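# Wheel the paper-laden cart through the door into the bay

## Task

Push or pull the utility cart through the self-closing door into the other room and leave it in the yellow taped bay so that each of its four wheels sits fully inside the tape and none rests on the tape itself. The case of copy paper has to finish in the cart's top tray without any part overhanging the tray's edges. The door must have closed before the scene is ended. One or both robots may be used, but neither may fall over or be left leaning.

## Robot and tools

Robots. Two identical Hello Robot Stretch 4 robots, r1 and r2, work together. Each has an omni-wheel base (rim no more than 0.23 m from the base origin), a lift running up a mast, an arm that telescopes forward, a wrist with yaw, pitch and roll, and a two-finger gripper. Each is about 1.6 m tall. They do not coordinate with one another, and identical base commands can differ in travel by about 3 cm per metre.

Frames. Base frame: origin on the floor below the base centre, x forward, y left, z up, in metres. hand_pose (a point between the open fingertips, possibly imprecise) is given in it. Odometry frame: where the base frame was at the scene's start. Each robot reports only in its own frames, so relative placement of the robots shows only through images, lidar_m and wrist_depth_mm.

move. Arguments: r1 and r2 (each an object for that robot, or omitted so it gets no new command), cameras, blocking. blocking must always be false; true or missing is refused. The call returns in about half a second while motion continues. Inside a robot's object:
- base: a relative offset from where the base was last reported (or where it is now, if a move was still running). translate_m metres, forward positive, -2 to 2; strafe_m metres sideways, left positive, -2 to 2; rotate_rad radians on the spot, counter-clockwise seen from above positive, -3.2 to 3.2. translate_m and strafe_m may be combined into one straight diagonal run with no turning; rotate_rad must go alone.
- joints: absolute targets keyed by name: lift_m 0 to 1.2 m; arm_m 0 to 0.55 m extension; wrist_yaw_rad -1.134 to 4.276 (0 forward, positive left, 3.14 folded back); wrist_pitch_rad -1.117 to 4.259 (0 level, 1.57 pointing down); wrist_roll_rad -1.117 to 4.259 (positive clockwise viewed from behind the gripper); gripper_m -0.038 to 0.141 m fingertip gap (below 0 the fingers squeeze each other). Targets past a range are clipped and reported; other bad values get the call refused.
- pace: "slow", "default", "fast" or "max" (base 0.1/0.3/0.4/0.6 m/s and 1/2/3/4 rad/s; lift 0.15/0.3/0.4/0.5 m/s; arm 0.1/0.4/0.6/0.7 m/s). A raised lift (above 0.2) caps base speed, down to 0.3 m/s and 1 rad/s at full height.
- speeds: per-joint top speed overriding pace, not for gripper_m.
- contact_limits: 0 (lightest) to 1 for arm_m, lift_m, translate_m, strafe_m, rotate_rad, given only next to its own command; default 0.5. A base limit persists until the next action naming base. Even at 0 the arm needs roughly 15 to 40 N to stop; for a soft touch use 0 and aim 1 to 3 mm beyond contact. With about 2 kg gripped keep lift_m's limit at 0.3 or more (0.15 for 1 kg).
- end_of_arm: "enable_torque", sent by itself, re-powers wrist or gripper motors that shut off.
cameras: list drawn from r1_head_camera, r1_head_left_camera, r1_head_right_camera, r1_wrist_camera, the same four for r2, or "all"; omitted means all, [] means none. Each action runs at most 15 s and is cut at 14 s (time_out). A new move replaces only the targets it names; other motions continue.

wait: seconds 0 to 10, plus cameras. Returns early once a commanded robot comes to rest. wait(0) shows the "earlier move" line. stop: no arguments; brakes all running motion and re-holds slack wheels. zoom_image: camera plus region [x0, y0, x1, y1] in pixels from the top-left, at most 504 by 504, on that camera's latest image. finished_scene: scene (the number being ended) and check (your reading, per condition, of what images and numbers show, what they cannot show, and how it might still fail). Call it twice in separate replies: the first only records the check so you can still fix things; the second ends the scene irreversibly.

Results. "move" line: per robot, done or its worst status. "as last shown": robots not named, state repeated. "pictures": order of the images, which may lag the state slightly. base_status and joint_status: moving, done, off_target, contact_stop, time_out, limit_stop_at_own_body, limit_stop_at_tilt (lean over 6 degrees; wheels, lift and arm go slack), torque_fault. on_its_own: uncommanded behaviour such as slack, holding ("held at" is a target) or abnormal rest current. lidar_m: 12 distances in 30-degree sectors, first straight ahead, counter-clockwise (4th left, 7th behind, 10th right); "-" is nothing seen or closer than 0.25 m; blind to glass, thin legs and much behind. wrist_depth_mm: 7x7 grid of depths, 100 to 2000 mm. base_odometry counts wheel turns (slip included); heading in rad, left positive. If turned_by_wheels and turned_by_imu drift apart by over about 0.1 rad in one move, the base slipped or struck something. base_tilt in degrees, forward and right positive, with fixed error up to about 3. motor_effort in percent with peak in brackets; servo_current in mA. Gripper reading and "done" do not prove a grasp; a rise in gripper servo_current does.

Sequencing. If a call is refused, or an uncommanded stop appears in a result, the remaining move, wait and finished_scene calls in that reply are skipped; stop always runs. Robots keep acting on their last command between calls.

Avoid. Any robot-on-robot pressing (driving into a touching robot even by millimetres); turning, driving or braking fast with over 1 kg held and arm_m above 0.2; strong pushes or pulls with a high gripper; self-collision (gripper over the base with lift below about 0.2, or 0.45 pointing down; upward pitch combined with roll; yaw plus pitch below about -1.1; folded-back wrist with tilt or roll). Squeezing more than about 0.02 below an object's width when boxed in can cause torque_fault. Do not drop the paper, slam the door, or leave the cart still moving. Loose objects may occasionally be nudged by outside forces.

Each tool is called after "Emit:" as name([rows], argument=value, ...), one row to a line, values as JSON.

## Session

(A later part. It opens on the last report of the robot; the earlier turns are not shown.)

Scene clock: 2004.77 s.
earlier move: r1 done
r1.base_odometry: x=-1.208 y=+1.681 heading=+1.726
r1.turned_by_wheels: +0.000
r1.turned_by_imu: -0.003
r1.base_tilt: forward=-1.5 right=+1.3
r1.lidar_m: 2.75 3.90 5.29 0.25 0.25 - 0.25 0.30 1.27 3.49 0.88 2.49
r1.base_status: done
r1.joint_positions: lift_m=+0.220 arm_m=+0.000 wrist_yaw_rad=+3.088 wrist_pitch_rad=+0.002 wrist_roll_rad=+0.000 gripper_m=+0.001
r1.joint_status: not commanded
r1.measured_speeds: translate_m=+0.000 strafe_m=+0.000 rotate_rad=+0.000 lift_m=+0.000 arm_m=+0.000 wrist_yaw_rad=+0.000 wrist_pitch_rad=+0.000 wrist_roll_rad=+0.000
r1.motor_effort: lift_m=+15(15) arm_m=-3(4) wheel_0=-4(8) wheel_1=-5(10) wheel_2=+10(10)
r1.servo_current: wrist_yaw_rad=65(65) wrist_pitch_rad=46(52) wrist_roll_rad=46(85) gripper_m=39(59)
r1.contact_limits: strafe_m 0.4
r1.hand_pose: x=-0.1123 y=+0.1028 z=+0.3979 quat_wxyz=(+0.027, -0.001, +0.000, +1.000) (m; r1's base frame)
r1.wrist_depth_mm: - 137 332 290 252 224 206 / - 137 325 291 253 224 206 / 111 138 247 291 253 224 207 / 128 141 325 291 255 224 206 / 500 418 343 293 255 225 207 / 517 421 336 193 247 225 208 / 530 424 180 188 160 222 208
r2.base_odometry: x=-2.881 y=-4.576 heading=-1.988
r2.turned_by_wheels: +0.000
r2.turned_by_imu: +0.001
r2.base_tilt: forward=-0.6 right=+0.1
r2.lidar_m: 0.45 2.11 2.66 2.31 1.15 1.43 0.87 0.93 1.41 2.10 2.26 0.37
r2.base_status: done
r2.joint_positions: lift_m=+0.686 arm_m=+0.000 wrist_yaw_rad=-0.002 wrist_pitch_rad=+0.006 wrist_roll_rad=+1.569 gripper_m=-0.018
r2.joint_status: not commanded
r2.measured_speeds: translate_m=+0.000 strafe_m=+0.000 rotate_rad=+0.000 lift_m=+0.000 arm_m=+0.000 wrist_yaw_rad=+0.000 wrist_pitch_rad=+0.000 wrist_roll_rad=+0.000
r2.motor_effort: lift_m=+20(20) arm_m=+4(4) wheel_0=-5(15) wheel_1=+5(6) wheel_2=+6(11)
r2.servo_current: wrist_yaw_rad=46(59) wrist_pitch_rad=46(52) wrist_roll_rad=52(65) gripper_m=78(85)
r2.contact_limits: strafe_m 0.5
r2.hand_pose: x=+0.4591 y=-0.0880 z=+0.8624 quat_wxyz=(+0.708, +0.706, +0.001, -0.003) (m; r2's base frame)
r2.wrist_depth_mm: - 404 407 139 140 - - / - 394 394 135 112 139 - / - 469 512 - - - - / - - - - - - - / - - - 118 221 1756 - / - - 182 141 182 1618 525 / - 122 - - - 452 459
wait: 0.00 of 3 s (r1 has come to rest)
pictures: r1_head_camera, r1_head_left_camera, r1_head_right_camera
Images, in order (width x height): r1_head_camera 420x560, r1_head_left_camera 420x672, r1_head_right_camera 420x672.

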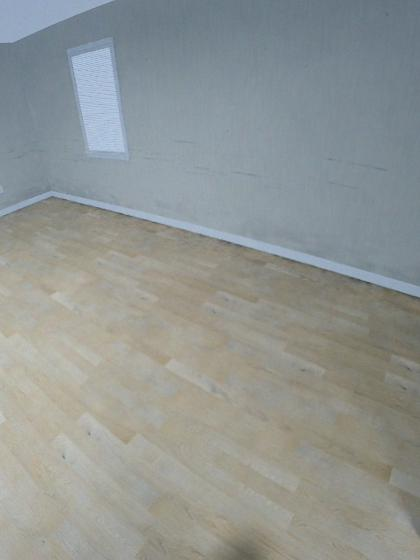

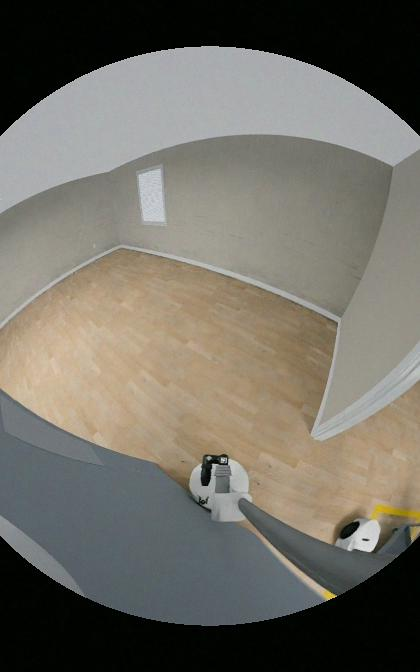

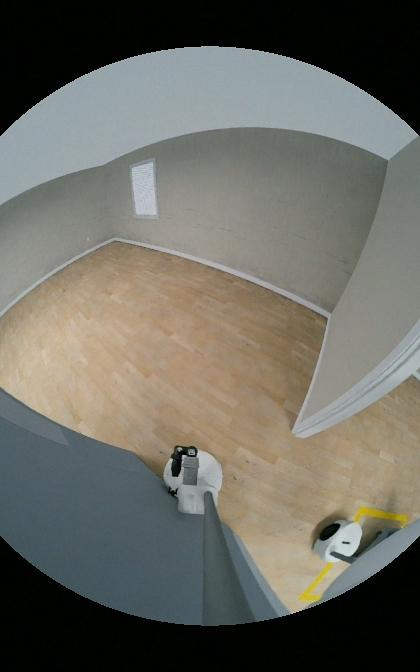

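Emit:
move(blocking=false, r2={"joints": {"gripper_m": 0.08}}, r1={"base": {"translate_m": 0.111, "strafe_m": -0.569}, "pace": "slow", "contact_limits": {"strafe_m": 0.4}}, cameras=[])

Emit:
wait(seconds=1.2, cameras=["r2_wrist_camera", "r2_head_camera"])

Emit:
move(blocking=false, r2={"base": {"translate_m": -0.16}, "pace": "slow", "contact_limits": {"translate_m": 0.2}}, cameras=[])

Emit:
wait(seconds=2.5, cameras=["r2_head_camera", "r1_head_right_camera"])

Scene clock: 2031.63 s.
move: r1 moving; r2 moving
r1.base_odometry: x=-1.195 y=+1.686 heading=+1.725
r1.turned_by_wheels: +0.000
r1.turned_by_imu: -0.001
r1.base_tilt: forward=-1.6 right=+1.3
r1.lidar_m: 2.75 3.93 5.29 0.25 0.25 - 0.25 0.32 1.26 3.51 0.85 2.46
r1.base_status: translate_m moving; strafe_m moving
r1.joint_positions: lift_m=+0.220 arm_m=+0.000 wrist_yaw_rad=+3.088 wrist_pitch_rad=+0.002 wrist_roll_rad=+0.000 gripper_m=+0.001
r1.joint_status: not commanded
r1.measured_speeds: translate_m=+0.010 strafe_m=-0.051 rotate_rad=-0.001 lift_m=+0.000 arm_m=+0.000 wrist_yaw_rad=+0.000 wrist_pitch_rad=+0.000 wrist_roll_rad=+0.000
r1.motor_effort: lift_m=+15(15) arm_m=-4(4) wheel_0=+0(5) wheel_1=-6(10) wheel_2=+2(10)
r1.servo_current: wrist_yaw_rad=65(65) wrist_pitch_rad=52(52) wrist_roll_rad=52(59) gripper_m=39(52)
r1.contact_limits: strafe_m 0.4
r1.hand_pose: x=-0.1123 y=+0.1028 z=+0.3979 quat_wxyz=(+0.027, -0.001, +0.000, +1.000) (m; r1's base frame)
r1.wrist_depth_mm: - 137 334 291 251 222 204 / - 137 327 291 253 222 204 / 111 138 248 293 253 227 205 / 128 141 320 291 254 228 206 / 508 424 347 294 256 224 206 / 535 424 340 192 246 224 206 / 544 430 181 187 160 220 206
r2.base_odometry: x=-2.881 y=-4.576 heading=-1.988
r2.turned_by_wheels: +0.000
r2.turned_by_imu: +0.000
r2.base_tilt: forward=-0.7 right=+0.0
r2.lidar_m: 0.47 2.13 2.62 2.32 1.15 1.42 0.88 0.95 1.43 2.12 2.30 0.36
r2.base_status: not commanded
r2.joint_positions: lift_m=+0.686 arm_m=+0.000 wrist_yaw_rad=-0.002 wrist_pitch_rad=+0.006 wrist_roll_rad=+1.569 gripper_m=+0.006
r2.joint_status: gripper_m moving
r2.measured_speeds: translate_m=+0.000 strafe_m=+0.000 rotate_rad=+0.000 lift_m=+0.000 arm_m=+0.000 wrist_yaw_rad=+0.000 wrist_pitch_rad=+0.000 wrist_roll_rad=+0.000
r2.motor_effort: lift_m=+19(20) arm_m=+4(4) wheel_0=-4(5) wheel_1=+4(5) wheel_2=+4(6)
r2.servo_current: wrist_yaw_rad=52(59) wrist_pitch_rad=46(52) wrist_roll_rad=46(52) gripper_m=98(98)
r2.contact_limits: strafe_m 0.5
r2.hand_pose: x=+0.4591 y=-0.0880 z=+0.8624 quat_wxyz=(+0.708, +0.706, +0.001, -0.003) (m; r2's base frame)
r2.wrist_depth_mm: - 407 410 146 146 - - / - 402 399 137 117 141 - / - 466 512 - 105 - - / - - - - - - - / - - - 118 225 1756 - / - - 182 146 183 1576 - / - 116 - - - 462 462
pictures: none
No camera images: "cameras" was empty.

Scene clock: 2032.83 s.
earlier move: r1 moving; r2 done
r1.base_odometry: x=-1.092 y=+1.723 heading=+1.725
r1.turned_by_wheels: +0.000
r1.turned_by_imu: -0.001
r1.base_tilt: forward=-1.6 right=+1.3
r1.lidar_m: 2.67 3.81 0.38 0.25 0.25 0.25 0.25 0.45 1.19 3.37 0.76 2.07
r1.base_status: translate_m moving; strafe_m moving
r1.joint_positions: lift_m=+0.220 arm_m=+0.000 wrist_yaw_rad=+3.088 wrist_pitch_rad=+0.002 wrist_roll_rad=+0.000 gripper_m=+0.001
r1.joint_status: not commanded
r1.measured_speeds: translate_m=+0.020 strafe_m=-0.098 rotate_rad=-0.004 lift_m=+0.000 arm_m=+0.000 wrist_yaw_rad=+0.000 wrist_pitch_rad=+0.000 wrist_roll_rad=+0.000
r1.motor_effort: lift_m=+15(15) arm_m=-3(4) wheel_0=+1(6) wheel_1=-6(10) wheel_2=+0(10)
r1.servo_current: wrist_yaw_rad=52(65) wrist_pitch_rad=39(52) wrist_roll_rad=46(65) gripper_m=46(52)
r1.contact_limits: strafe_m 0.4
r1.hand_pose: x=-0.1123 y=+0.1028 z=+0.3979 quat_wxyz=(+0.027, -0.001, +0.000, +1.000) (m; r1's base frame)
r1.wrist_depth_mm: - 137 384 301 249 211 190 / - 137 355 301 248 216 190 / 111 138 248 304 251 213 191 / 128 141 351 304 252 213 192 / - 539 387 306 252 213 191 / 1464 539 375 192 240 213 193 / 1078 521 181 188 151 204 191
r2.base_odometry: x=-2.881 y=-4.576 heading=-1.988
r2.turned_by_wheels: +0.000
r2.turned_by_imu: +0.000
r2.base_tilt: forward=-0.7 right=+0.1
r2.lidar_m: 0.46 2.12 2.65 2.28 1.14 1.22 0.88 0.92 1.37 2.10 2.28 0.37
r2.base_status: not commanded
r2.joint_positions: lift_m=+0.686 arm_m=+0.000 wrist_yaw_rad=-0.002 wrist_pitch_rad=+0.006 wrist_roll_rad=+1.569 gripper_m=+0.080
r2.joint_status: all done
r2.measured_speeds: translate_m=+0.000 strafe_m=+0.000 rotate_rad=+0.000 lift_m=+0.000 arm_m=+0.000 wrist_yaw_rad=+0.000 wrist_pitch_rad=+0.000 wrist_roll_rad=+0.000
r2.motor_effort: lift_m=+20(20) arm_m=+4(4) wheel_0=-3(5) wheel_1=+5(5) wheel_2=+4(6)
r2.servo_current: wrist_yaw_rad=52(59) wrist_pitch_rad=52(52) wrist_roll_rad=46(52) gripper_m=52(111)
r2.contact_limits: strafe_m 0.5
r2.hand_pose: x=+0.4591 y=-0.0880 z=+0.8624 quat_wxyz=(+0.708, +0.706, +0.001, -0.003) (m; r2's base frame)
r2.wrist_depth_mm: - 415 410 142 142 142 - / - 399 399 143 114 147 - / - 492 539 - - - - / - - - 106 110 - - / - - - 127 226 1756 - / - - 187 151 186 1661 535 / - - - - - 466 462
wait: 1.20 s; no rest
pictures: r2_head_camera, r2_wrist_camera
Images, in order (width x height): r2_head_camera 420x560, r2_wrist_camera 616x392.

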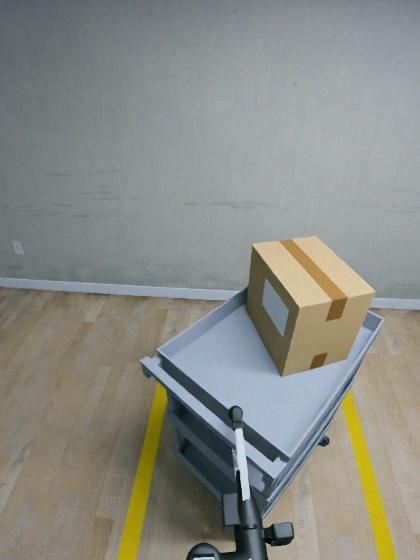

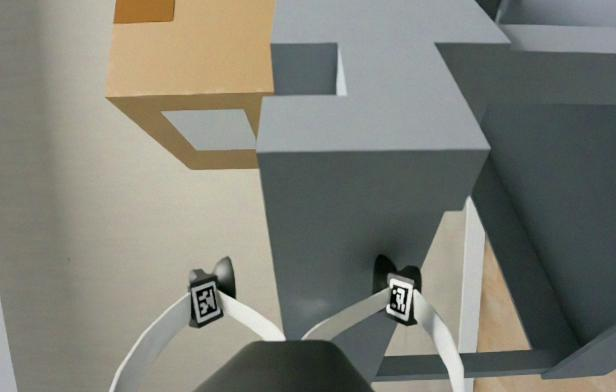

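Scene clock: 2033.33 s.
earlier move: r1 moving
move: r2 moving
r1.base_odometry: x=-1.045 y=+1.740 heading=+1.725
r1.turned_by_wheels: +0.000
r1.turned_by_imu: +0.000
r1.base_tilt: forward=-1.6 right=+1.3
r1.lidar_m: 2.62 3.75 0.37 0.25 - 0.25 0.25 0.56 1.12 3.37 0.70 1.89
r1.base_status: translate_m moving; strafe_m moving
r1.joint_positions: lift_m=+0.220 arm_m=+0.000 wrist_yaw_rad=+3.088 wrist_pitch_rad=+0.002 wrist_roll_rad=+0.000 gripper_m=+0.001
r1.joint_status: not commanded
r1.measured_speeds: translate_m=+0.019 strafe_m=-0.099 rotate_rad=+0.001 lift_m=+0.000 arm_m=+0.000 wrist_yaw_rad=+0.000 wrist_pitch_rad=+0.000 wrist_roll_rad=+0.000
r1.motor_effort: lift_m=+15(15) arm_m=-4(4) wheel_0=+2(2) wheel_1=-5(7) wheel_2=-1(1)
r1.servo_current: wrist_yaw_rad=59(59) wrist_pitch_rad=39(52) wrist_roll_rad=46(52) gripper_m=46(52)
r1.contact_limits: strafe_m 0.4
r1.hand_pose: x=-0.1123 y=+0.1028 z=+0.3979 quat_wxyz=(+0.027, -0.001, +0.000, +1.000) (m; r1's base frame)
r1.wrist_depth_mm: - 137 402 312 249 211 183 / - 138 384 312 251 208 184 / 111 138 247 312 251 213 185 / 128 140 368 315 251 209 185 / - 691 421 315 253 209 187 / 1499 699 404 193 239 209 186 / 1060 699 183 183 151 200 185
r2.base_odometry: x=-2.876 y=-4.565 heading=-1.988
r2.turned_by_wheels: +0.000
r2.turned_by_imu: +0.000
r2.base_tilt: forward=-0.7 right=+0.1
r2.lidar_m: 0.48 2.15 2.68 2.25 1.14 1.15 0.86 0.90 1.40 2.10 2.29 0.39
r2.base_status: translate_m moving
r2.joint_positions: lift_m=+0.686 arm_m=+0.000 wrist_yaw_rad=-0.002 wrist_pitch_rad=+0.006 wrist_roll_rad=+1.569 gripper_m=+0.080
r2.joint_status: not commanded
r2.measured_speeds: translate_m=-0.049 strafe_m=+0.000 rotate_rad=-0.002 lift_m=+0.000 arm_m=+0.000 wrist_yaw_rad=+0.000 wrist_pitch_rad=+0.000 wrist_roll_rad=+0.000
r2.motor_effort: lift_m=+20(20) arm_m=+4(4) wheel_0=-7(9) wheel_1=-6(6) wheel_2=+10(10)
r2.servo_current: wrist_yaw_rad=46(59) wrist_pitch_rad=46(52) wrist_roll_rad=46(59) gripper_m=52(59)
r2.contact_limits: translate_m 0.2
r2.hand_pose: x=+0.4591 y=-0.0880 z=+0.8624 quat_wxyz=(+0.708, +0.706, +0.001, -0.003) (m; r2's base frame)
r2.wrist_depth_mm: - 421 424 170 162 160 - / - 413 413 150 130 161 166 / - 492 544 113 113 - - / - - - 116 116 - - / - - - 139 237 1808 - / - - 187 166 187 1661 530 / - - - - - 477 477
pictures: none
No camera images: "cameras" was empty.

Scene clock: 2035.70 s.
earlier move: r1 moving; r2 done
r1.base_odometry: x=-0.823 y=+1.821 heading=+1.726
r1.turned_by_wheels: +0.001
r1.turned_by_imu: -0.001
r1.base_tilt: forward=-1.6 right=+1.3
r1.lidar_m: 2.43 0.37 0.25 - 0.25 0.25 0.46 0.87 0.94 3.13 0.46 1.05
r1.base_status: translate_m moving; strafe_m moving
r1.joint_positions: lift_m=+0.220 arm_m=+0.000 wrist_yaw_rad=+3.088 wrist_pitch_rad=+0.002 wrist_roll_rad=+0.000 gripper_m=+0.001
r1.joint_status: not commanded
r1.measured_speeds: translate_m=+0.018 strafe_m=-0.097 rotate_rad=+0.005 lift_m=+0.000 arm_m=+0.000 wrist_yaw_rad=+0.000 wrist_pitch_rad=+0.000 wrist_roll_rad=+0.000
r1.motor_effort: lift_m=+15(15) arm_m=-3(4) wheel_0=+1(4) wheel_1=+1(8) wheel_2=-1(3)
r1.servo_current: wrist_yaw_rad=59(72) wrist_pitch_rad=46(52) wrist_roll_rad=65(78) gripper_m=46(59)
r1.contact_limits: strafe_m 0.4
r1.hand_pose: x=-0.1123 y=+0.1028 z=+0.3979 quat_wxyz=(+0.027, -0.001, +0.000, +1.000) (m; r1's base frame)
r1.wrist_depth_mm: - 137 - 517 283 195 - / - 137 732 517 286 196 - / 111 138 209 521 287 197 160 / 128 141 750 521 289 198 160 / 960 - - 530 290 198 160 / 931 1499 1430 193 256 198 160 / 931 991 181 184 169 181 -
r2.base_odometry: x=-2.816 y=-4.430 heading=-1.988
r2.turned_by_wheels: +0.000
r2.turned_by_imu: +0.000
r2.base_tilt: forward=-0.7 right=+0.1
r2.lidar_m: 0.53 2.28 2.69 1.90 1.06 0.86 0.74 0.76 1.13 2.10 2.26 0.50
r2.base_status: done
r2.joint_positions: lift_m=+0.686 arm_m=+0.000 wrist_yaw_rad=-0.002 wrist_pitch_rad=+0.006 wrist_roll_rad=+1.569 gripper_m=+0.080
r2.joint_status: not commanded
r2.measured_speeds: translate_m=+0.000 strafe_m=+0.000 rotate_rad=+0.000 lift_m=+0.000 arm_m=+0.000 wrist_yaw_rad=+0.000 wrist_pitch_rad=+0.000 wrist_roll_rad=+0.000
r2.motor_effort: lift_m=+19(20) arm_m=+4(4) wheel_0=-4(10) wheel_1=-3(7) wheel_2=+5(10)
r2.servo_current: wrist_yaw_rad=46(59) wrist_pitch_rad=39(59) wrist_roll_rad=46(59) gripper_m=52(59)
r2.contact_limits: translate_m 0.2
r2.hand_pose: x=+0.4591 y=-0.0880 z=+0.8624 quat_wxyz=(+0.708, +0.706, +0.001, -0.003) (m; r2's base frame)
r2.wrist_depth_mm: - - 585 430 - - - / - - 564 343 317 891 - / - - 634 297 297 306 307 / - - - 268 268 - - / - - - 347 397 - 459 / - - 189 421 186 609 554 / - - - - - 1863 1182
wait: 2.37 of 2.5 s (r2 has come to rest)
pictures: r1_head_right_camera, r2_head_camera
Images, in order (width x height): r1_head_right_camera 420x672, r2_head_camera 420x560.

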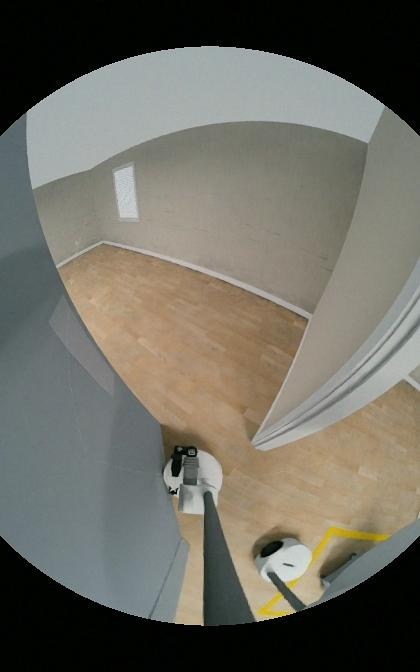

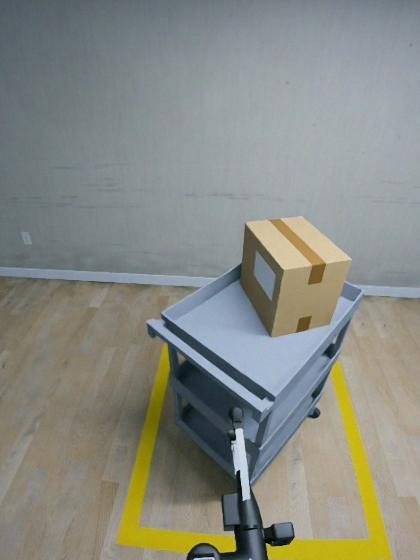

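Emit:
move(blocking=false, r2={"base": {"translate_m": -0.1, "strafe_m": -0.32}, "pace": "slow", "contact_limits": {"strafe_m": 0.2}}, cameras=[])

Emit:
wait(seconds=4, cameras=["r1_head_right_camera", "r1_head_left_camera"])

Scene clock: 2041.77 s.
earlier move: r1 done
move: r2 moving
r1.base_odometry: x=-0.662 y=+1.879 heading=+1.726
r1.turned_by_wheels: +0.000
r1.turned_by_imu: -0.001
r1.base_tilt: forward=-1.6 right=+1.3
r1.lidar_m: 2.32 0.25 0.25 - 0.25 0.31 2.84 0.81 1.64 2.95 0.33 0.37
r1.base_status: done
r1.joint_positions: lift_m=+0.220 arm_m=+0.000 wrist_yaw_rad=+3.088 wrist_pitch_rad=+0.002 wrist_roll_rad=+0.000 gripper_m=+0.001
r1.joint_status: not commanded
r1.measured_speeds: translate_m=+0.000 strafe_m=+0.000 rotate_rad=+0.000 lift_m=+0.000 arm_m=+0.000 wrist_yaw_rad=+0.000 wrist_pitch_rad=+0.000 wrist_roll_rad=+0.000
r1.motor_effort: lift_m=+15(15) arm_m=-4(4) wheel_0=-4(5) wheel_1=+10(11) wheel_2=-6(6)
r1.servo_current: wrist_yaw_rad=46(65) wrist_pitch_rad=46(46) wrist_roll_rad=46(59) gripper_m=46(52)
r1.contact_limits: strafe_m 0.4
r1.hand_pose: x=-0.1123 y=+0.1028 z=+0.3979 quat_wxyz=(+0.027, -0.001, +0.000, +1.000) (m; r1's base frame)
r1.wrist_depth_mm: - 137 - - 488 249 - / - 137 - - 500 234 168 / 111 138 210 - 504 255 169 / 128 141 - - 508 237 170 / 1138 - - - 442 238 170 / 842 976 1430 191 387 238 169 / 809 891 181 180 151 204 -
r2.base_odometry: x=-2.826 y=-4.422 heading=-1.988
r2.turned_by_wheels: +0.001
r2.turned_by_imu: +0.001
r2.base_tilt: forward=-0.7 right=+0.1
r2.lidar_m: 0.52 2.30 2.70 1.90 0.97 0.80 0.66 0.75 1.14 2.07 2.26 0.51
r2.base_status: translate_m moving; strafe_m moving
r2.joint_positions: lift_m=+0.686 arm_m=+0.000 wrist_yaw_rad=-0.002 wrist_pitch_rad=+0.006 wrist_roll_rad=+1.569 gripper_m=+0.080
r2.joint_status: not commanded
r2.measured_speeds: translate_m=-0.015 strafe_m=-0.049 rotate_rad=+0.002 lift_m=+0.000 arm_m=+0.000 wrist_yaw_rad=+0.000 wrist_pitch_rad=+0.000 wrist_roll_rad=+0.000
r2.motor_effort: lift_m=+20(20) arm_m=+4(4) wheel_0=+9(11) wheel_1=-7(8) wheel_2=+6(7)
r2.servo_current: wrist_yaw_rad=46(52) wrist_pitch_rad=46(59) wrist_roll_rad=33(52) gripper_m=52(59)
r2.contact_limits: strafe_m 0.2
r2.hand_pose: x=+0.4591 y=-0.0880 z=+0.8624 quat_wxyz=(+0.708, +0.706, +0.001, -0.003) (m; r2's base frame)
r2.wrist_depth_mm: - - 591 452 - - - / - - 569 359 - - - / - - 609 310 310 317 319 / - - - 265 265 - - / - - - 340 389 - 445 / - - 191 413 186 597 544 / - - - - - 1808 1182
pictures: none
No camera images: "cameras" was empty.

Scene clock: 2045.77 s.
earlier move: r2 moving
r1.base_odometry: x=-0.662 y=+1.879 heading=+1.726
r1.turned_by_wheels: +0.000
r1.turned_by_imu: +0.000
r1.base_tilt: forward=-1.6 right=+1.3
r1.lidar_m: 2.31 0.25 0.25 - 0.25 0.32 0.94 0.93 1.64 2.94 0.32 0.35
r1.base_status: done
r1.joint_positions: lift_m=+0.220 arm_m=+0.000 wrist_yaw_rad=+3.088 wrist_pitch_rad=+0.002 wrist_roll_rad=+0.000 gripper_m=+0.001
r1.joint_status: not commanded
r1.measured_speeds: translate_m=+0.000 strafe_m=+0.000 rotate_rad=+0.000 lift_m=+0.000 arm_m=+0.000 wrist_yaw_rad=+0.000 wrist_pitch_rad=+0.000 wrist_roll_rad=+0.000
r1.motor_effort: lift_m=+15(15) arm_m=-3(4) wheel_0=-4(5) wheel_1=+11(11) wheel_2=-6(6)
r1.servo_current: wrist_yaw_rad=39(78) wrist_pitch_rad=46(52) wrist_roll_rad=39(65) gripper_m=46(59)
r1.contact_limits: strafe_m 0.4
r1.hand_pose: x=-0.1123 y=+0.1028 z=+0.3979 quat_wxyz=(+0.027, -0.001, +0.000, +1.000) (m; r1's base frame)
r1.wrist_depth_mm: - 137 - - 488 250 - / - 137 - - 500 234 168 / 111 137 209 - 504 254 170 / 128 141 1229 - 508 237 170 / 1863 - - - 442 238 170 / 1464 1025 1042 192 387 236 170 / 1078 1008 181 179 152 205 -
r2.base_odometry: x=-3.068 y=-4.209 heading=-1.987
r2.turned_by_wheels: +0.000
r2.turned_by_imu: +0.000
r2.base_tilt: forward=-0.7 right=+0.1
r2.lidar_m: 0.61 0.58 3.02 1.67 0.95 0.65 0.63 0.69 1.03 1.76 1.89 1.05
r2.base_status: translate_m moving; strafe_m moving
r2.joint_positions: lift_m=+0.686 arm_m=+0.000 wrist_yaw_rad=-0.002 wrist_pitch_rad=+0.006 wrist_roll_rad=+1.569 gripper_m=+0.080
r2.joint_status: not commanded
r2.measured_speeds: translate_m=+0.000 strafe_m=+0.000 rotate_rad=+0.000 lift_m=+0.000 arm_m=+0.000 wrist_yaw_rad=+0.000 wrist_pitch_rad=+0.000 wrist_roll_rad=+0.000
r2.motor_effort: lift_m=+19(20) arm_m=+4(4) wheel_0=+4(11) wheel_1=-3(9) wheel_2=+6(8)
r2.servo_current: wrist_yaw_rad=39(59) wrist_pitch_rad=39(59) wrist_roll_rad=46(65) gripper_m=52(59)
r2.contact_limits: strafe_m 0.2
r2.hand_pose: x=+0.4591 y=-0.0880 z=+0.8624 quat_wxyz=(+0.708, +0.706, +0.001, -0.003) (m; r2's base frame)
r2.wrist_depth_mm: - - - - - 1618 1182 / - - - - - 1756 1229 / - - - - - 750 891 / - - 699 683 - 661 946 / - - 676 585 - - 549 / - - 194 508 186 - 492 / - - - - - - -
wait: 4.00 s; no rest
pictures: r1_head_left_camera, r1_head_right_camera
Images, in order (width x height): r1_head_left_camera 420x672, r1_head_right_camera 420x672.

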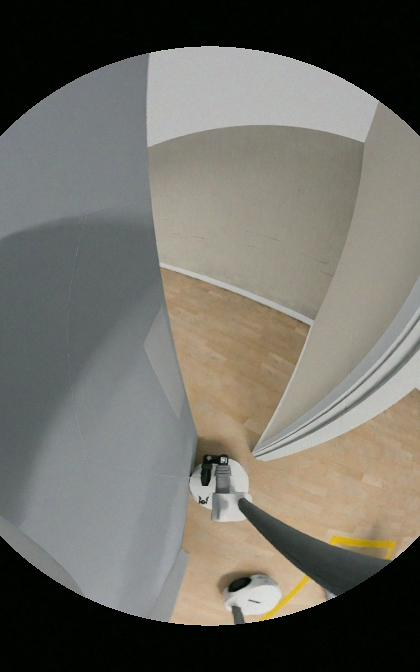

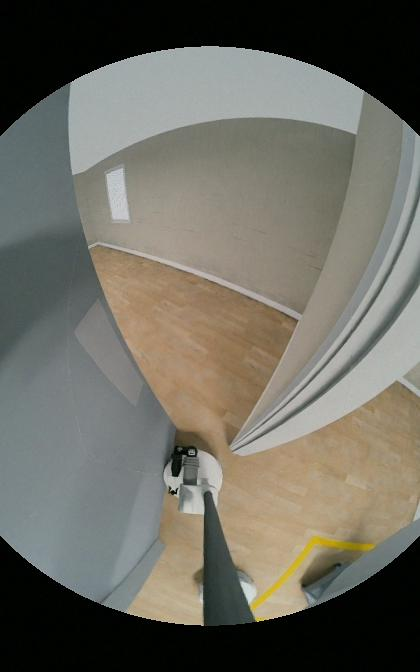

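Emit:
move(blocking=false, r1={"base": {"translate_m": -0.404, "strafe_m": -0.632}, "pace": "slow", "contact_limits": {"strafe_m": 0.4}}, cameras=[])

Emit:
wait(seconds=3.5, cameras=["r1_head_right_camera"])

Emit:
wait(seconds=6, cameras=["r1_head_right_camera", "r1_head_left_camera", "r2_head_left_camera", "r2_head_camera"])

Scene clock: 2061.97 s.
earlier move: r2 done
move: r1 moving
r1.base_odometry: x=-0.651 y=+1.874 heading=+1.726
r1.turned_by_wheels: +0.000
r1.turned_by_imu: -0.001
r1.base_tilt: forward=-1.6 right=+1.3
r1.lidar_m: 2.32 0.27 0.25 - 0.25 0.30 0.94 0.95 1.64 2.94 0.32 0.34
r1.base_status: translate_m moving; strafe_m moving
r1.joint_positions: lift_m=+0.220 arm_m=+0.000 wrist_yaw_rad=+3.088 wrist_pitch_rad=+0.002 wrist_roll_rad=+0.000 gripper_m=+0.001
r1.joint_status: not commanded
r1.measured_speeds: translate_m=-0.026 strafe_m=-0.040 rotate_rad=+0.001 lift_m=+0.000 arm_m=+0.000 wrist_yaw_rad=+0.000 wrist_pitch_rad=+0.000 wrist_roll_rad=+0.000
r1.motor_effort: lift_m=+15(15) arm_m=-4(4) wheel_0=-7(10) wheel_1=-4(11) wheel_2=+4(6)
r1.servo_current: wrist_yaw_rad=46(59) wrist_pitch_rad=39(46) wrist_roll_rad=39(59) gripper_m=46(52)
r1.contact_limits: strafe_m 0.4
r1.hand_pose: x=-0.1123 y=+0.1028 z=+0.3979 quat_wxyz=(+0.027, -0.001, +0.000, +1.000) (m; r1's base frame)
r1.wrist_depth_mm: - 137 1205 - 517 237 169 / - 138 - - 530 239 171 / 111 138 210 - 539 263 171 / 128 141 1229 - 539 243 172 / 1863 - - - 549 244 172 / 1499 991 1042 192 357 242 172 / 1060 1008 181 179 151 208 172
r2.base_odometry: x=-3.068 y=-4.209 heading=-1.987
r2.turned_by_wheels: +0.000
r2.turned_by_imu: +0.000
r2.base_tilt: forward=-0.6 right=+0.1
r2.lidar_m: 0.63 0.63 3.00 1.76 0.93 0.59 0.61 0.68 1.03 1.76 1.92 1.04
r2.base_status: done
r2.joint_positions: lift_m=+0.686 arm_m=+0.000 wrist_yaw_rad=-0.002 wrist_pitch_rad=+0.006 wrist_roll_rad=+1.569 gripper_m=+0.080
r2.joint_status: not commanded
r2.measured_speeds: translate_m=+0.000 strafe_m=+0.000 rotate_rad=+0.000 lift_m=+0.000 arm_m=+0.000 wrist_yaw_rad=+0.000 wrist_pitch_rad=+0.000 wrist_roll_rad=+0.000
r2.motor_effort: lift_m=+20(20) arm_m=+4(4) wheel_0=+6(6) wheel_1=-3(3) wheel_2=+6(6)
r2.servo_current: wrist_yaw_rad=46(59) wrist_pitch_rad=52(52) wrist_roll_rad=46(52) gripper_m=52(59)
r2.contact_limits: strafe_m 0.2
r2.hand_pose: x=+0.4591 y=-0.0880 z=+0.8624 quat_wxyz=(+0.708, +0.706, +0.001, -0.003) (m; r2's base frame)
r2.wrist_depth_mm: - - - - - 1576 1182 / - - - - - 1756 1229 / - - - - - 759 904 / - - 699 691 - 668 960 / - - 676 585 - - 554 / - - 194 508 185 - 492 / - - - - - - -
pictures: none
No camera images: "cameras" was empty.

Scene clock: 2065.47 s.
earlier move: r1 moving
r1.base_odometry: x=-0.342 y=+1.738 heading=+1.726
r1.turned_by_wheels: +0.001
r1.turned_by_imu: -0.002
r1.base_tilt: forward=-1.6 right=+1.3
r1.lidar_m: 0.32 0.29 0.25 0.27 0.38 0.68 0.71 1.20 1.33 2.84 2.24 0.37
r1.base_status: translate_m moving; strafe_m moving
r1.joint_positions: lift_m=+0.220 arm_m=+0.000 wrist_yaw_rad=+3.088 wrist_pitch_rad=+0.002 wrist_roll_rad=+0.000 gripper_m=+0.001
r1.joint_status: not commanded
r1.measured_speeds: translate_m=-0.054 strafe_m=-0.084 rotate_rad=+0.000 lift_m=+0.000 arm_m=+0.000 wrist_yaw_rad=+0.000 wrist_pitch_rad=+0.000 wrist_roll_rad=+0.000
r1.motor_effort: lift_m=+15(15) arm_m=-3(4) wheel_0=+4(10) wheel_1=-5(11) wheel_2=+4(6)
r1.servo_current: wrist_yaw_rad=65(72) wrist_pitch_rad=39(52) wrist_roll_rad=52(65) gripper_m=46(52)
r1.contact_limits: strafe_m 0.4
r1.hand_pose: x=-0.1123 y=+0.1028 z=+0.3979 quat_wxyz=(+0.027, -0.001, +0.000, +1.000) (m; r1's base frame)
r1.wrist_depth_mm: - 137 1078 1060 - - 591 / - 137 - - - - 585 / 111 138 210 - - - 591 / 128 139 - - - - 597 / 137 - - - - - 591 / 1366 1499 878 192 1464 1430 591 / 1078 991 181 180 151 931 603
r2.base_odometry: x=-3.068 y=-4.209 heading=-1.987
r2.turned_by_wheels: +0.000
r2.turned_by_imu: +0.000
r2.base_tilt: forward=-0.7 right=+0.0
r2.lidar_m: 0.60 0.61 3.01 0.83 0.70 0.64 0.61 0.68 1.05 1.75 1.92 1.03
r2.base_status: done
r2.joint_positions: lift_m=+0.686 arm_m=+0.000 wrist_yaw_rad=-0.002 wrist_pitch_rad=+0.006 wrist_roll_rad=+1.569 gripper_m=+0.080
r2.joint_status: not commanded
r2.measured_speeds: translate_m=+0.000 strafe_m=+0.000 rotate_rad=+0.000 lift_m=+0.000 arm_m=+0.000 wrist_yaw_rad=+0.000 wrist_pitch_rad=+0.000 wrist_roll_rad=+0.000
r2.motor_effort: lift_m=+19(20) arm_m=+3(4) wheel_0=+6(6) wheel_1=-3(4) wheel_2=+6(7)
r2.servo_current: wrist_yaw_rad=46(59) wrist_pitch_rad=46(52) wrist_roll_rad=46(59) gripper_m=52(59)
r2.contact_limits: strafe_m 0.2
r2.hand_pose: x=+0.4591 y=-0.0880 z=+0.8624 quat_wxyz=(+0.708, +0.706, +0.001, -0.003) (m; r2's base frame)
r2.wrist_depth_mm: - - - - - 1576 1182 / - - - - - 1756 1229 / - - - - - 750 904 / - - 707 691 - 668 960 / - - 683 585 - - 544 / - - 194 508 186 - 492 / - - - - - - -
wait: 3.50 s; no rest
pictures: r1_head_right_camera
Images, in order (width x height): r1_head_right_camera 420x672.

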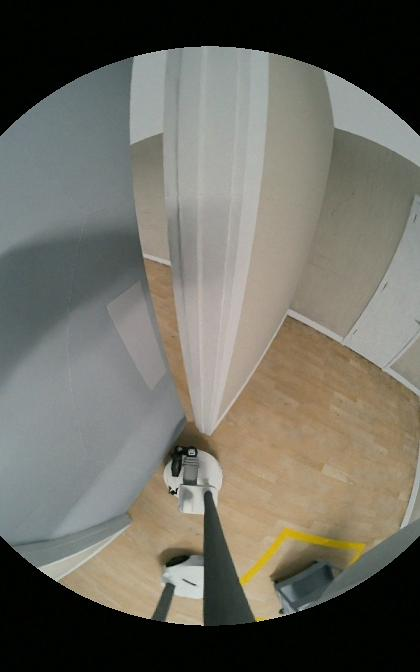

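Scene clock: 2070.27 s.
earlier move: r1 done
r1.base_odometry: x=+0.024 y=+1.577 heading=+1.726
r1.turned_by_wheels: +0.000
r1.turned_by_imu: -0.003
r1.base_tilt: forward=-1.6 right=+1.2
r1.lidar_m: 0.69 0.59 0.58 0.61 0.85 0.56 0.66 0.86 1.00 2.42 2.23 1.76
r1.base_status: done
r1.joint_positions: lift_m=+0.220 arm_m=+0.000 wrist_yaw_rad=+3.088 wrist_pitch_rad=+0.002 wrist_roll_rad=+0.000 gripper_m=+0.001
r1.joint_status: not commanded
r1.measured_speeds: translate_m=+0.000 strafe_m=+0.000 rotate_rad=+0.000 lift_m=+0.000 arm_m=+0.000 wrist_yaw_rad=+0.000 wrist_pitch_rad=+0.000 wrist_roll_rad=+0.000
r1.motor_effort: lift_m=+15(15) arm_m=-4(4) wheel_0=+3(10) wheel_1=-2(11) wheel_2=+2(6)
r1.servo_current: wrist_yaw_rad=46(72) wrist_pitch_rad=39(52) wrist_roll_rad=39(72) gripper_m=52(59)
r1.contact_limits: strafe_m 0.4
r1.hand_pose: x=-0.1123 y=+0.1028 z=+0.3979 quat_wxyz=(+0.027, -0.001, +0.000, +1.000) (m; r1's base frame)
r1.wrist_depth_mm: - 137 - 1025 - - - / - 138 - - - - - / 111 138 209 - - - - / 128 141 - - - - - / 1397 - - - - - - / - 1281 1366 193 778 854 1464 / 1078 1008 170 180 151 917 1042
r2.base_odometry: x=-3.068 y=-4.209 heading=-1.987
r2.turned_by_wheels: +0.000
r2.turned_by_imu: +0.001
r2.base_tilt: forward=-0.7 right=+0.1
r2.lidar_m: 0.62 0.62 3.02 0.59 0.73 0.66 0.61 0.69 1.06 1.76 1.91 1.06
r2.base_status: done
r2.joint_positions: lift_m=+0.686 arm_m=+0.000 wrist_yaw_rad=-0.002 wrist_pitch_rad=+0.006 wrist_roll_rad=+1.569 gripper_m=+0.080
r2.joint_status: not commanded
r2.measured_speeds: translate_m=+0.000 strafe_m=+0.000 rotate_rad=+0.000 lift_m=+0.000 arm_m=+0.000 wrist_yaw_rad=+0.000 wrist_pitch_rad=+0.000 wrist_roll_rad=+0.000
r2.motor_effort: lift_m=+19(20) arm_m=+3(4) wheel_0=+6(6) wheel_1=-3(4) wheel_2=+6(7)
r2.servo_current: wrist_yaw_rad=33(59) wrist_pitch_rad=46(52) wrist_roll_rad=39(65) gripper_m=52(59)
r2.contact_limits: strafe_m 0.2
r2.hand_pose: x=+0.4591 y=-0.0880 z=+0.8624 quat_wxyz=(+0.708, +0.706, +0.001, -0.003) (m; r2's base frame)
r2.wrist_depth_mm: - - - - - 1576 1160 / - - - - - 1708 1255 / - - - - - 759 904 / - - 699 691 - 654 960 / - - 676 591 - - 544 / - - 193 508 185 - 492 / - - - - - - -
wait: 4.80 of 6 s (r1 has come to rest)
pictures: r1_head_left_camera, r1_head_right_camera, r2_head_camera, r2_head_left_camera
Images, in order (width x height): r1_head_left_camera 420x672, r1_head_right_camera 420x672, r2_head_camera 420x560, r2_head_left_camera 420x672.

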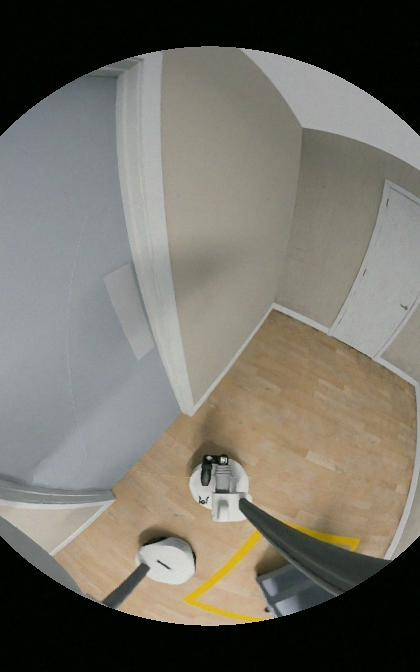

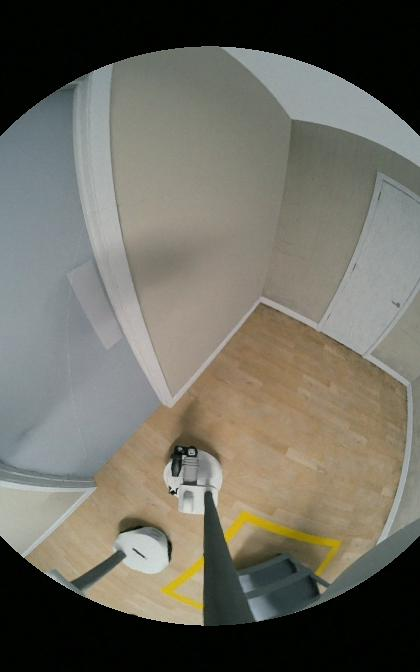

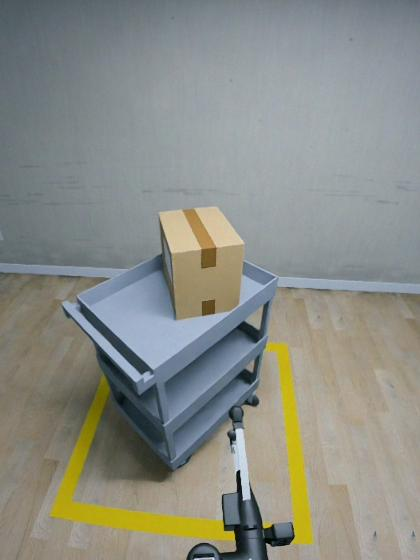

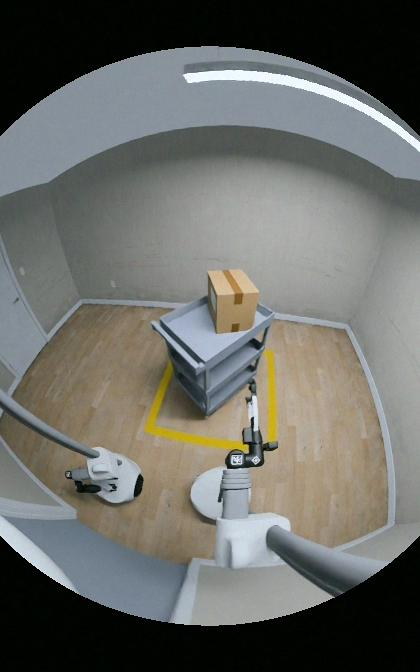

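Emit:
zoom_image(camera="r2_head_camera", region=[40, 320, 330, 560])

Emit:
zoom_image(camera="r1_head_left_camera", region=[0, 50, 230, 520])

Emit:
wait(seconds=1, cameras=["r1_head_camera", "r1_head_left_camera", "r2_head_left_camera"])

Emit:
zoom_image(camera="r2_head_left_camera", region=[0, 480, 230, 640])

Scaled by 1.738 from the camera's 420x560 image, which has a finer 1200x1600 frame.

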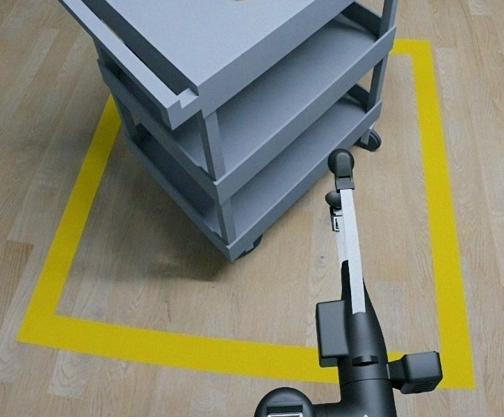

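Scaled by 1.072 from the camera's 420x672 image, which has a finer 600x960 frame.

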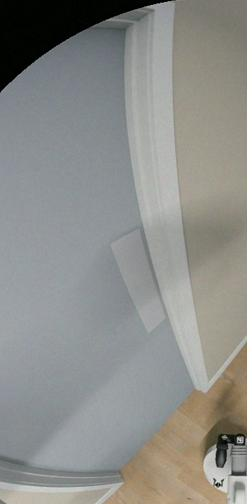

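Scene clock: 2076.60 s.
r1.base_odometry: x=+0.024 y=+1.577 heading=+1.726
r1.turned_by_wheels: +0.000
r1.turned_by_imu: +0.000
r1.base_tilt: forward=-1.6 right=+1.3
r1.lidar_m: 0.67 0.60 0.58 0.61 0.85 0.55 0.63 0.86 1.00 2.41 2.22 1.72
r1.base_status: done
r1.joint_positions: lift_m=+0.220 arm_m=+0.000 wrist_yaw_rad=+3.088 wrist_pitch_rad=+0.002 wrist_roll_rad=+0.000 gripper_m=+0.001
r1.joint_status: not commanded
r1.measured_speeds: translate_m=+0.000 strafe_m=+0.000 rotate_rad=+0.000 lift_m=+0.000 arm_m=+0.000 wrist_yaw_rad=+0.000 wrist_pitch_rad=+0.000 wrist_roll_rad=+0.000
r1.motor_effort: lift_m=+15(15) arm_m=-4(4) wheel_0=+3(10) wheel_1=-1(11) wheel_2=+2(6)
r1.servo_current: wrist_yaw_rad=39(72) wrist_pitch_rad=46(52) wrist_roll_rad=46(72) gripper_m=52(59)
r1.contact_limits: strafe_m 0.4
r1.hand_pose: x=-0.1123 y=+0.1028 z=+0.3979 quat_wxyz=(+0.027, -0.001, +0.000, +1.000) (m; r1's base frame)
r1.wrist_depth_mm: - 137 - 1042 - - - / - 138 - - - - - / 111 138 209 - - - - / 128 140 - - - - - / 1366 - - - - - - / - 1281 1397 193 788 854 1430 / 1078 1025 170 179 151 904 1025
r2.base_odometry: x=-3.068 y=-4.209 heading=-1.987
r2.turned_by_wheels: +0.000
r2.turned_by_imu: +0.001
r2.base_tilt: forward=-0.7 right=+0.0
r2.lidar_m: 0.61 0.63 3.01 0.59 0.73 0.65 0.62 0.69 1.03 1.76 1.91 1.07
r2.base_status: done
r2.joint_positions: lift_m=+0.686 arm_m=+0.000 wrist_yaw_rad=-0.002 wrist_pitch_rad=+0.006 wrist_roll_rad=+1.569 gripper_m=+0.080
r2.joint_status: not commanded
r2.measured_speeds: translate_m=+0.000 strafe_m=+0.000 rotate_rad=+0.000 lift_m=+0.000 arm_m=+0.000 wrist_yaw_rad=+0.000 wrist_pitch_rad=+0.000 wrist_roll_rad=+0.000
r2.motor_effort: lift_m=+20(20) arm_m=+4(4) wheel_0=+5(6) wheel_1=-3(4) wheel_2=+6(7)
r2.servo_current: wrist_yaw_rad=39(59) wrist_pitch_rad=46(52) wrist_roll_rad=46(65) gripper_m=52(59)
r2.contact_limits: strafe_m 0.2
r2.hand_pose: x=+0.4591 y=-0.0880 z=+0.8624 quat_wxyz=(+0.708, +0.706, +0.001, -0.003) (m; r2's base frame)
r2.wrist_depth_mm: - - - - - 1576 1160 / - - - - - 1708 1229 / - - - - - 750 904 / - - 699 699 - 661 960 / - - 683 585 - - 544 / - - 195 508 185 - 492 / - - - - - - -
wait: 1.00 s; at rest from the start
pictures: r1_head_camera, r1_head_left_camera, r2_head_left_camera
Images, in order (width x height): r1_head_camera 420x560, r1_head_left_camera 420x672, r2_head_left_camera 420x672.

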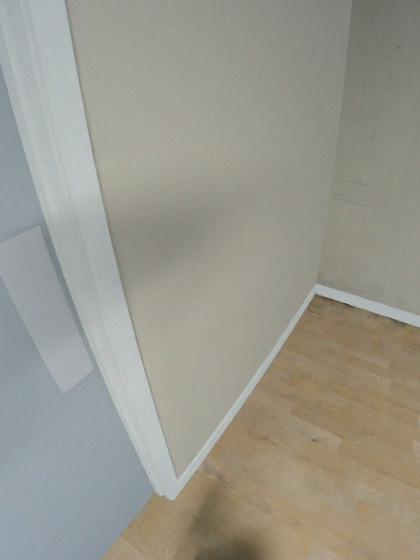

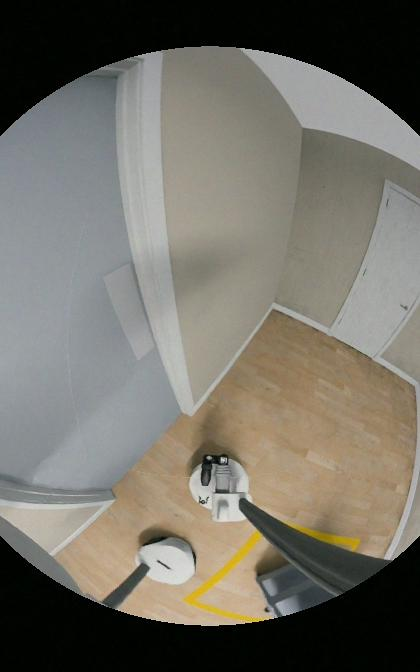

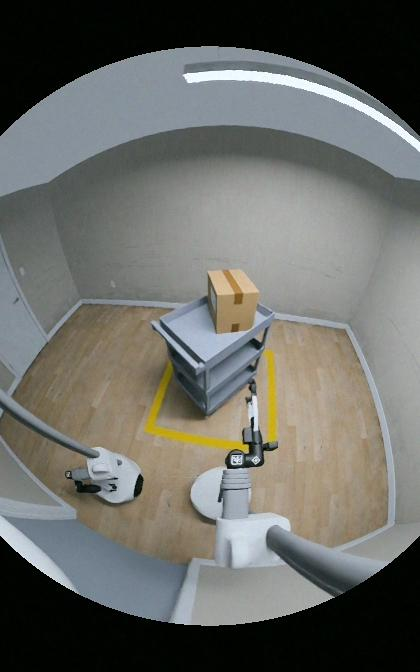

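Scaled by 2.191 from the camera's 420x672 image, which has a finer 600x960 frame.

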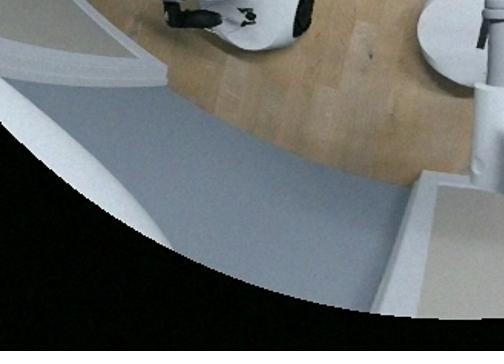

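Emit:
zoom_image(camera="r1_head_camera", region=[60, 380, 240, 560])

Emit:
zoom_image(camera="r1_head_left_camera", region=[60, 50, 220, 200])

Emit:
zoom_image(camera="r2_head_left_camera", region=[140, 260, 290, 460])

Scaled by 2.800 from the camera's 420x560 image, which has a finer 600x800 frame.

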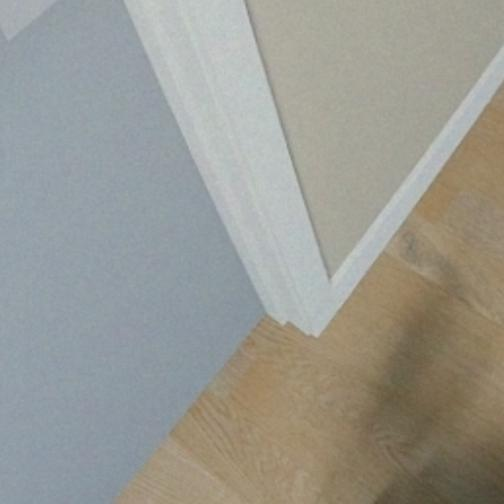

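Scaled by 3.150 from the camera's 420x672 image, which has a finer 600x960 frame.

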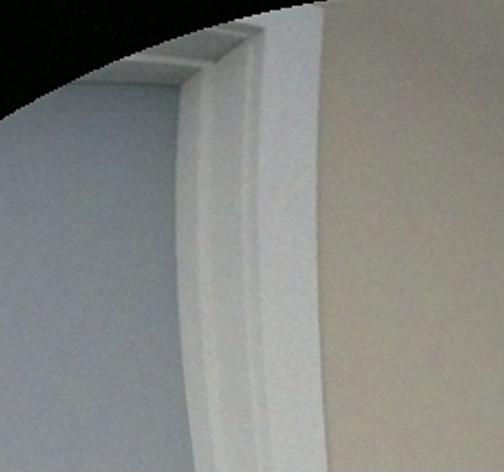

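Scaled by 2.520 from the camera's 420x672 image, which has a finer 600x960 frame.

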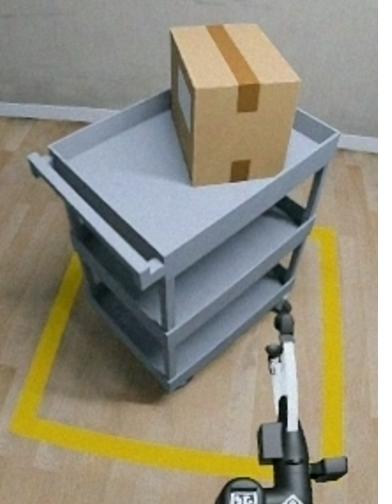

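Emit:
move()

Scene clock: 2104.50 s.
r1.base_odometry: x=+0.024 y=+1.577 heading=+1.726
r1.turned_by_wheels: +0.000
r1.turned_by_imu: +0.000
r1.base_tilt: forward=-1.6 right=+1.2
r1.lidar_m: 0.71 0.58 0.57 0.64 0.84 0.57 0.64 0.87 0.97 2.41 2.21 1.73
r1.base_status: done
r1.joint_positions: lift_m=+0.220 arm_m=+0.000 wrist_yaw_rad=+3.088 wrist_pitch_rad=+0.002 wrist_roll_rad=+0.000 gripper_m=+0.001
r1.joint_status: not commanded
r1.measured_speeds: translate_m=+0.000 strafe_m=+0.000 rotate_rad=+0.000 lift_m=+0.000 arm_m=+0.000 wrist_yaw_rad=+0.000 wrist_pitch_rad=+0.000 wrist_roll_rad=+0.000
r1.motor_effort: lift_m=+15(15) arm_m=-3(4) wheel_0=+3(10) wheel_1=-2(11) wheel_2=+2(6)
r1.servo_current: wrist_yaw_rad=39(72) wrist_pitch_rad=39(52) wrist_roll_rad=59(72) gripper_m=46(59)
r1.contact_limits: strafe_m 0.4
r1.hand_pose: x=-0.1123 y=+0.1028 z=+0.3979 quat_wxyz=(+0.027, -0.001, +0.000, +1.000) (m; r1's base frame)
r1.wrist_depth_mm: - 137 - 1025 - - - / - 138 - - - - - / 111 138 210 - - - - / 128 141 - - - - - / 1430 - - - - - - / - 1255 1366 194 788 854 1464 / 1060 1008 170 180 152 917 1042
r2.base_odometry: x=-3.068 y=-4.209 heading=-1.987
r2.turned_by_wheels: +0.000
r2.turned_by_imu: +0.000
r2.base_tilt: forward=-0.7 right=+0.0
r2.lidar_m: 0.63 0.60 3.01 0.58 0.76 0.63 0.61 0.67 1.08 1.76 1.91 1.04
r2.base_status: done
r2.joint_positions: lift_m=+0.686 arm_m=+0.000 wrist_yaw_rad=-0.002 wrist_pitch_rad=+0.006 wrist_roll_rad=+1.569 gripper_m=+0.080
r2.joint_status: not commanded
r2.measured_speeds: translate_m=+0.000 strafe_m=+0.000 rotate_rad=+0.000 lift_m=+0.000 arm_m=+0.000 wrist_yaw_rad=+0.000 wrist_pitch_rad=+0.000 wrist_roll_rad=+0.000
r2.motor_effort: lift_m=+19(20) arm_m=+3(4) wheel_0=+6(6) wheel_1=-4(4) wheel_2=+6(7)
r2.servo_current: wrist_yaw_rad=46(59) wrist_pitch_rad=39(52) wrist_roll_rad=52(65) gripper_m=52(59)
r2.contact_limits: strafe_m 0.2
r2.hand_pose: x=+0.4591 y=-0.0880 z=+0.8624 quat_wxyz=(+0.708, +0.706, +0.001, -0.003) (m; r2's base frame)
r2.wrist_depth_mm: - - - - - 1618 1182 / - - - - - 1708 1255 / - - - - - 741 904 / - - 707 683 - 661 960 / - - 683 585 - - 549 / - - 193 504 186 - 488 / - - - - - - -
pictures: r1_head_camera, r1_head_left_camera, r1_head_right_camera, r1_wrist_camera, r2_head_camera, r2_head_left_camera, r2_head_right_camera, r2_wrist_camera
Images, in order (width x height): r1_head_camera 420x560, r1_head_left_camera 420x672, r1_head_right_camera 420x672, r1_wrist_camera 616x392, r2_head_camera 420x560, r2_head_left_camera 420x672, r2_head_right_camera 420x672, r2_wrist_camera 616x392.

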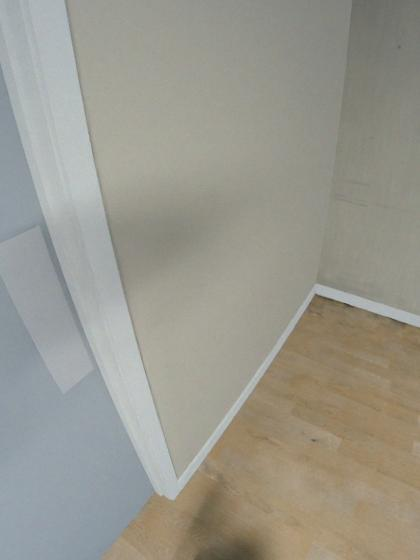

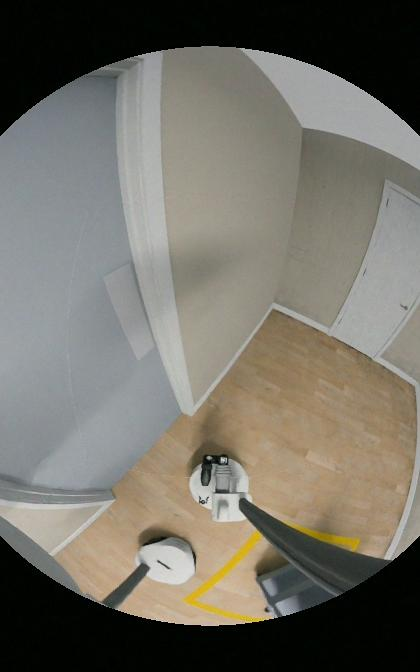

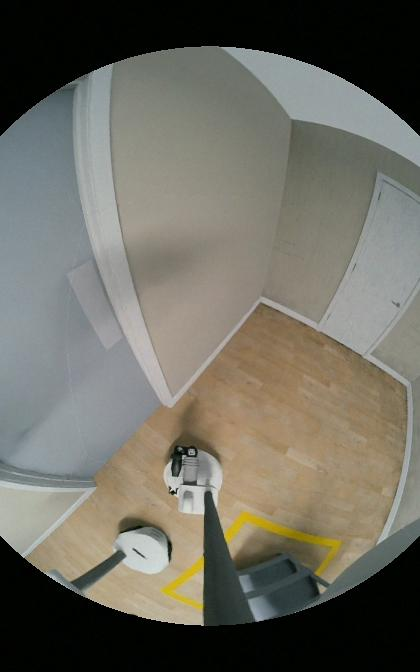

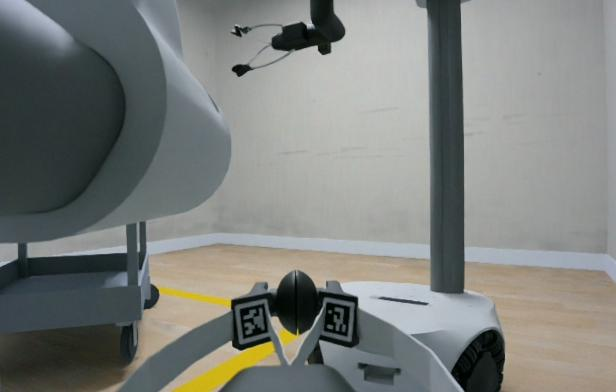

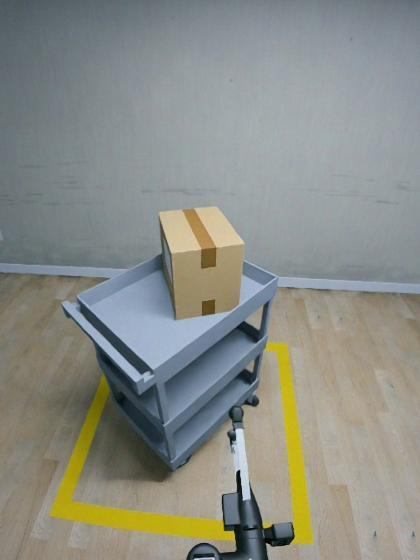

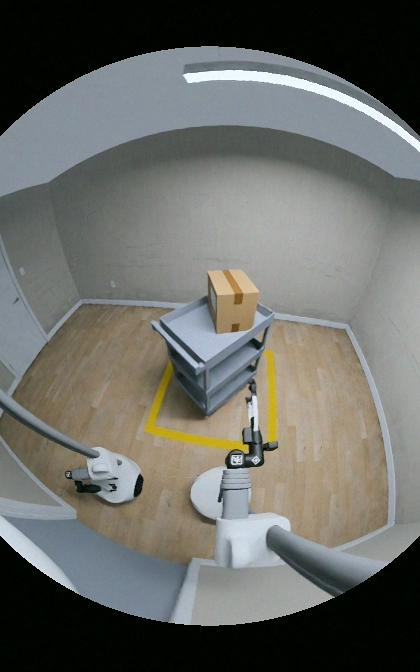

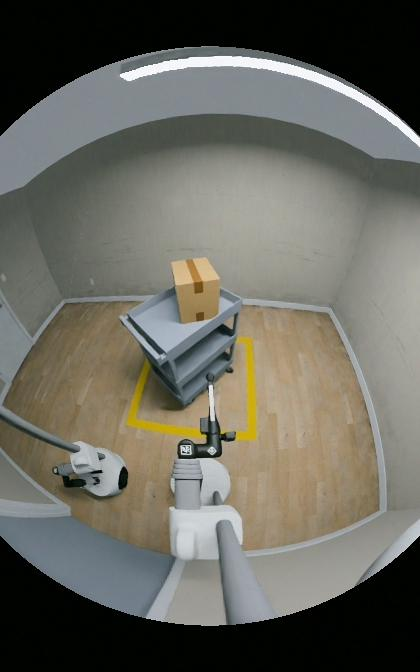

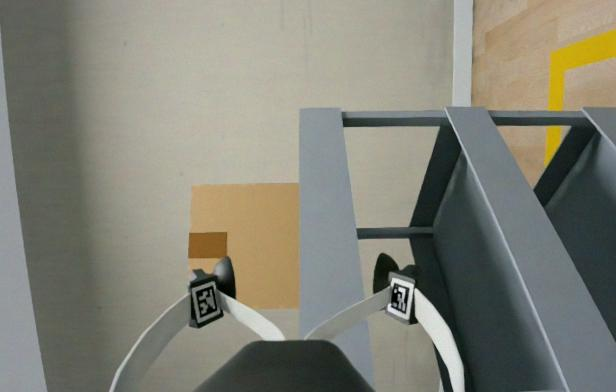

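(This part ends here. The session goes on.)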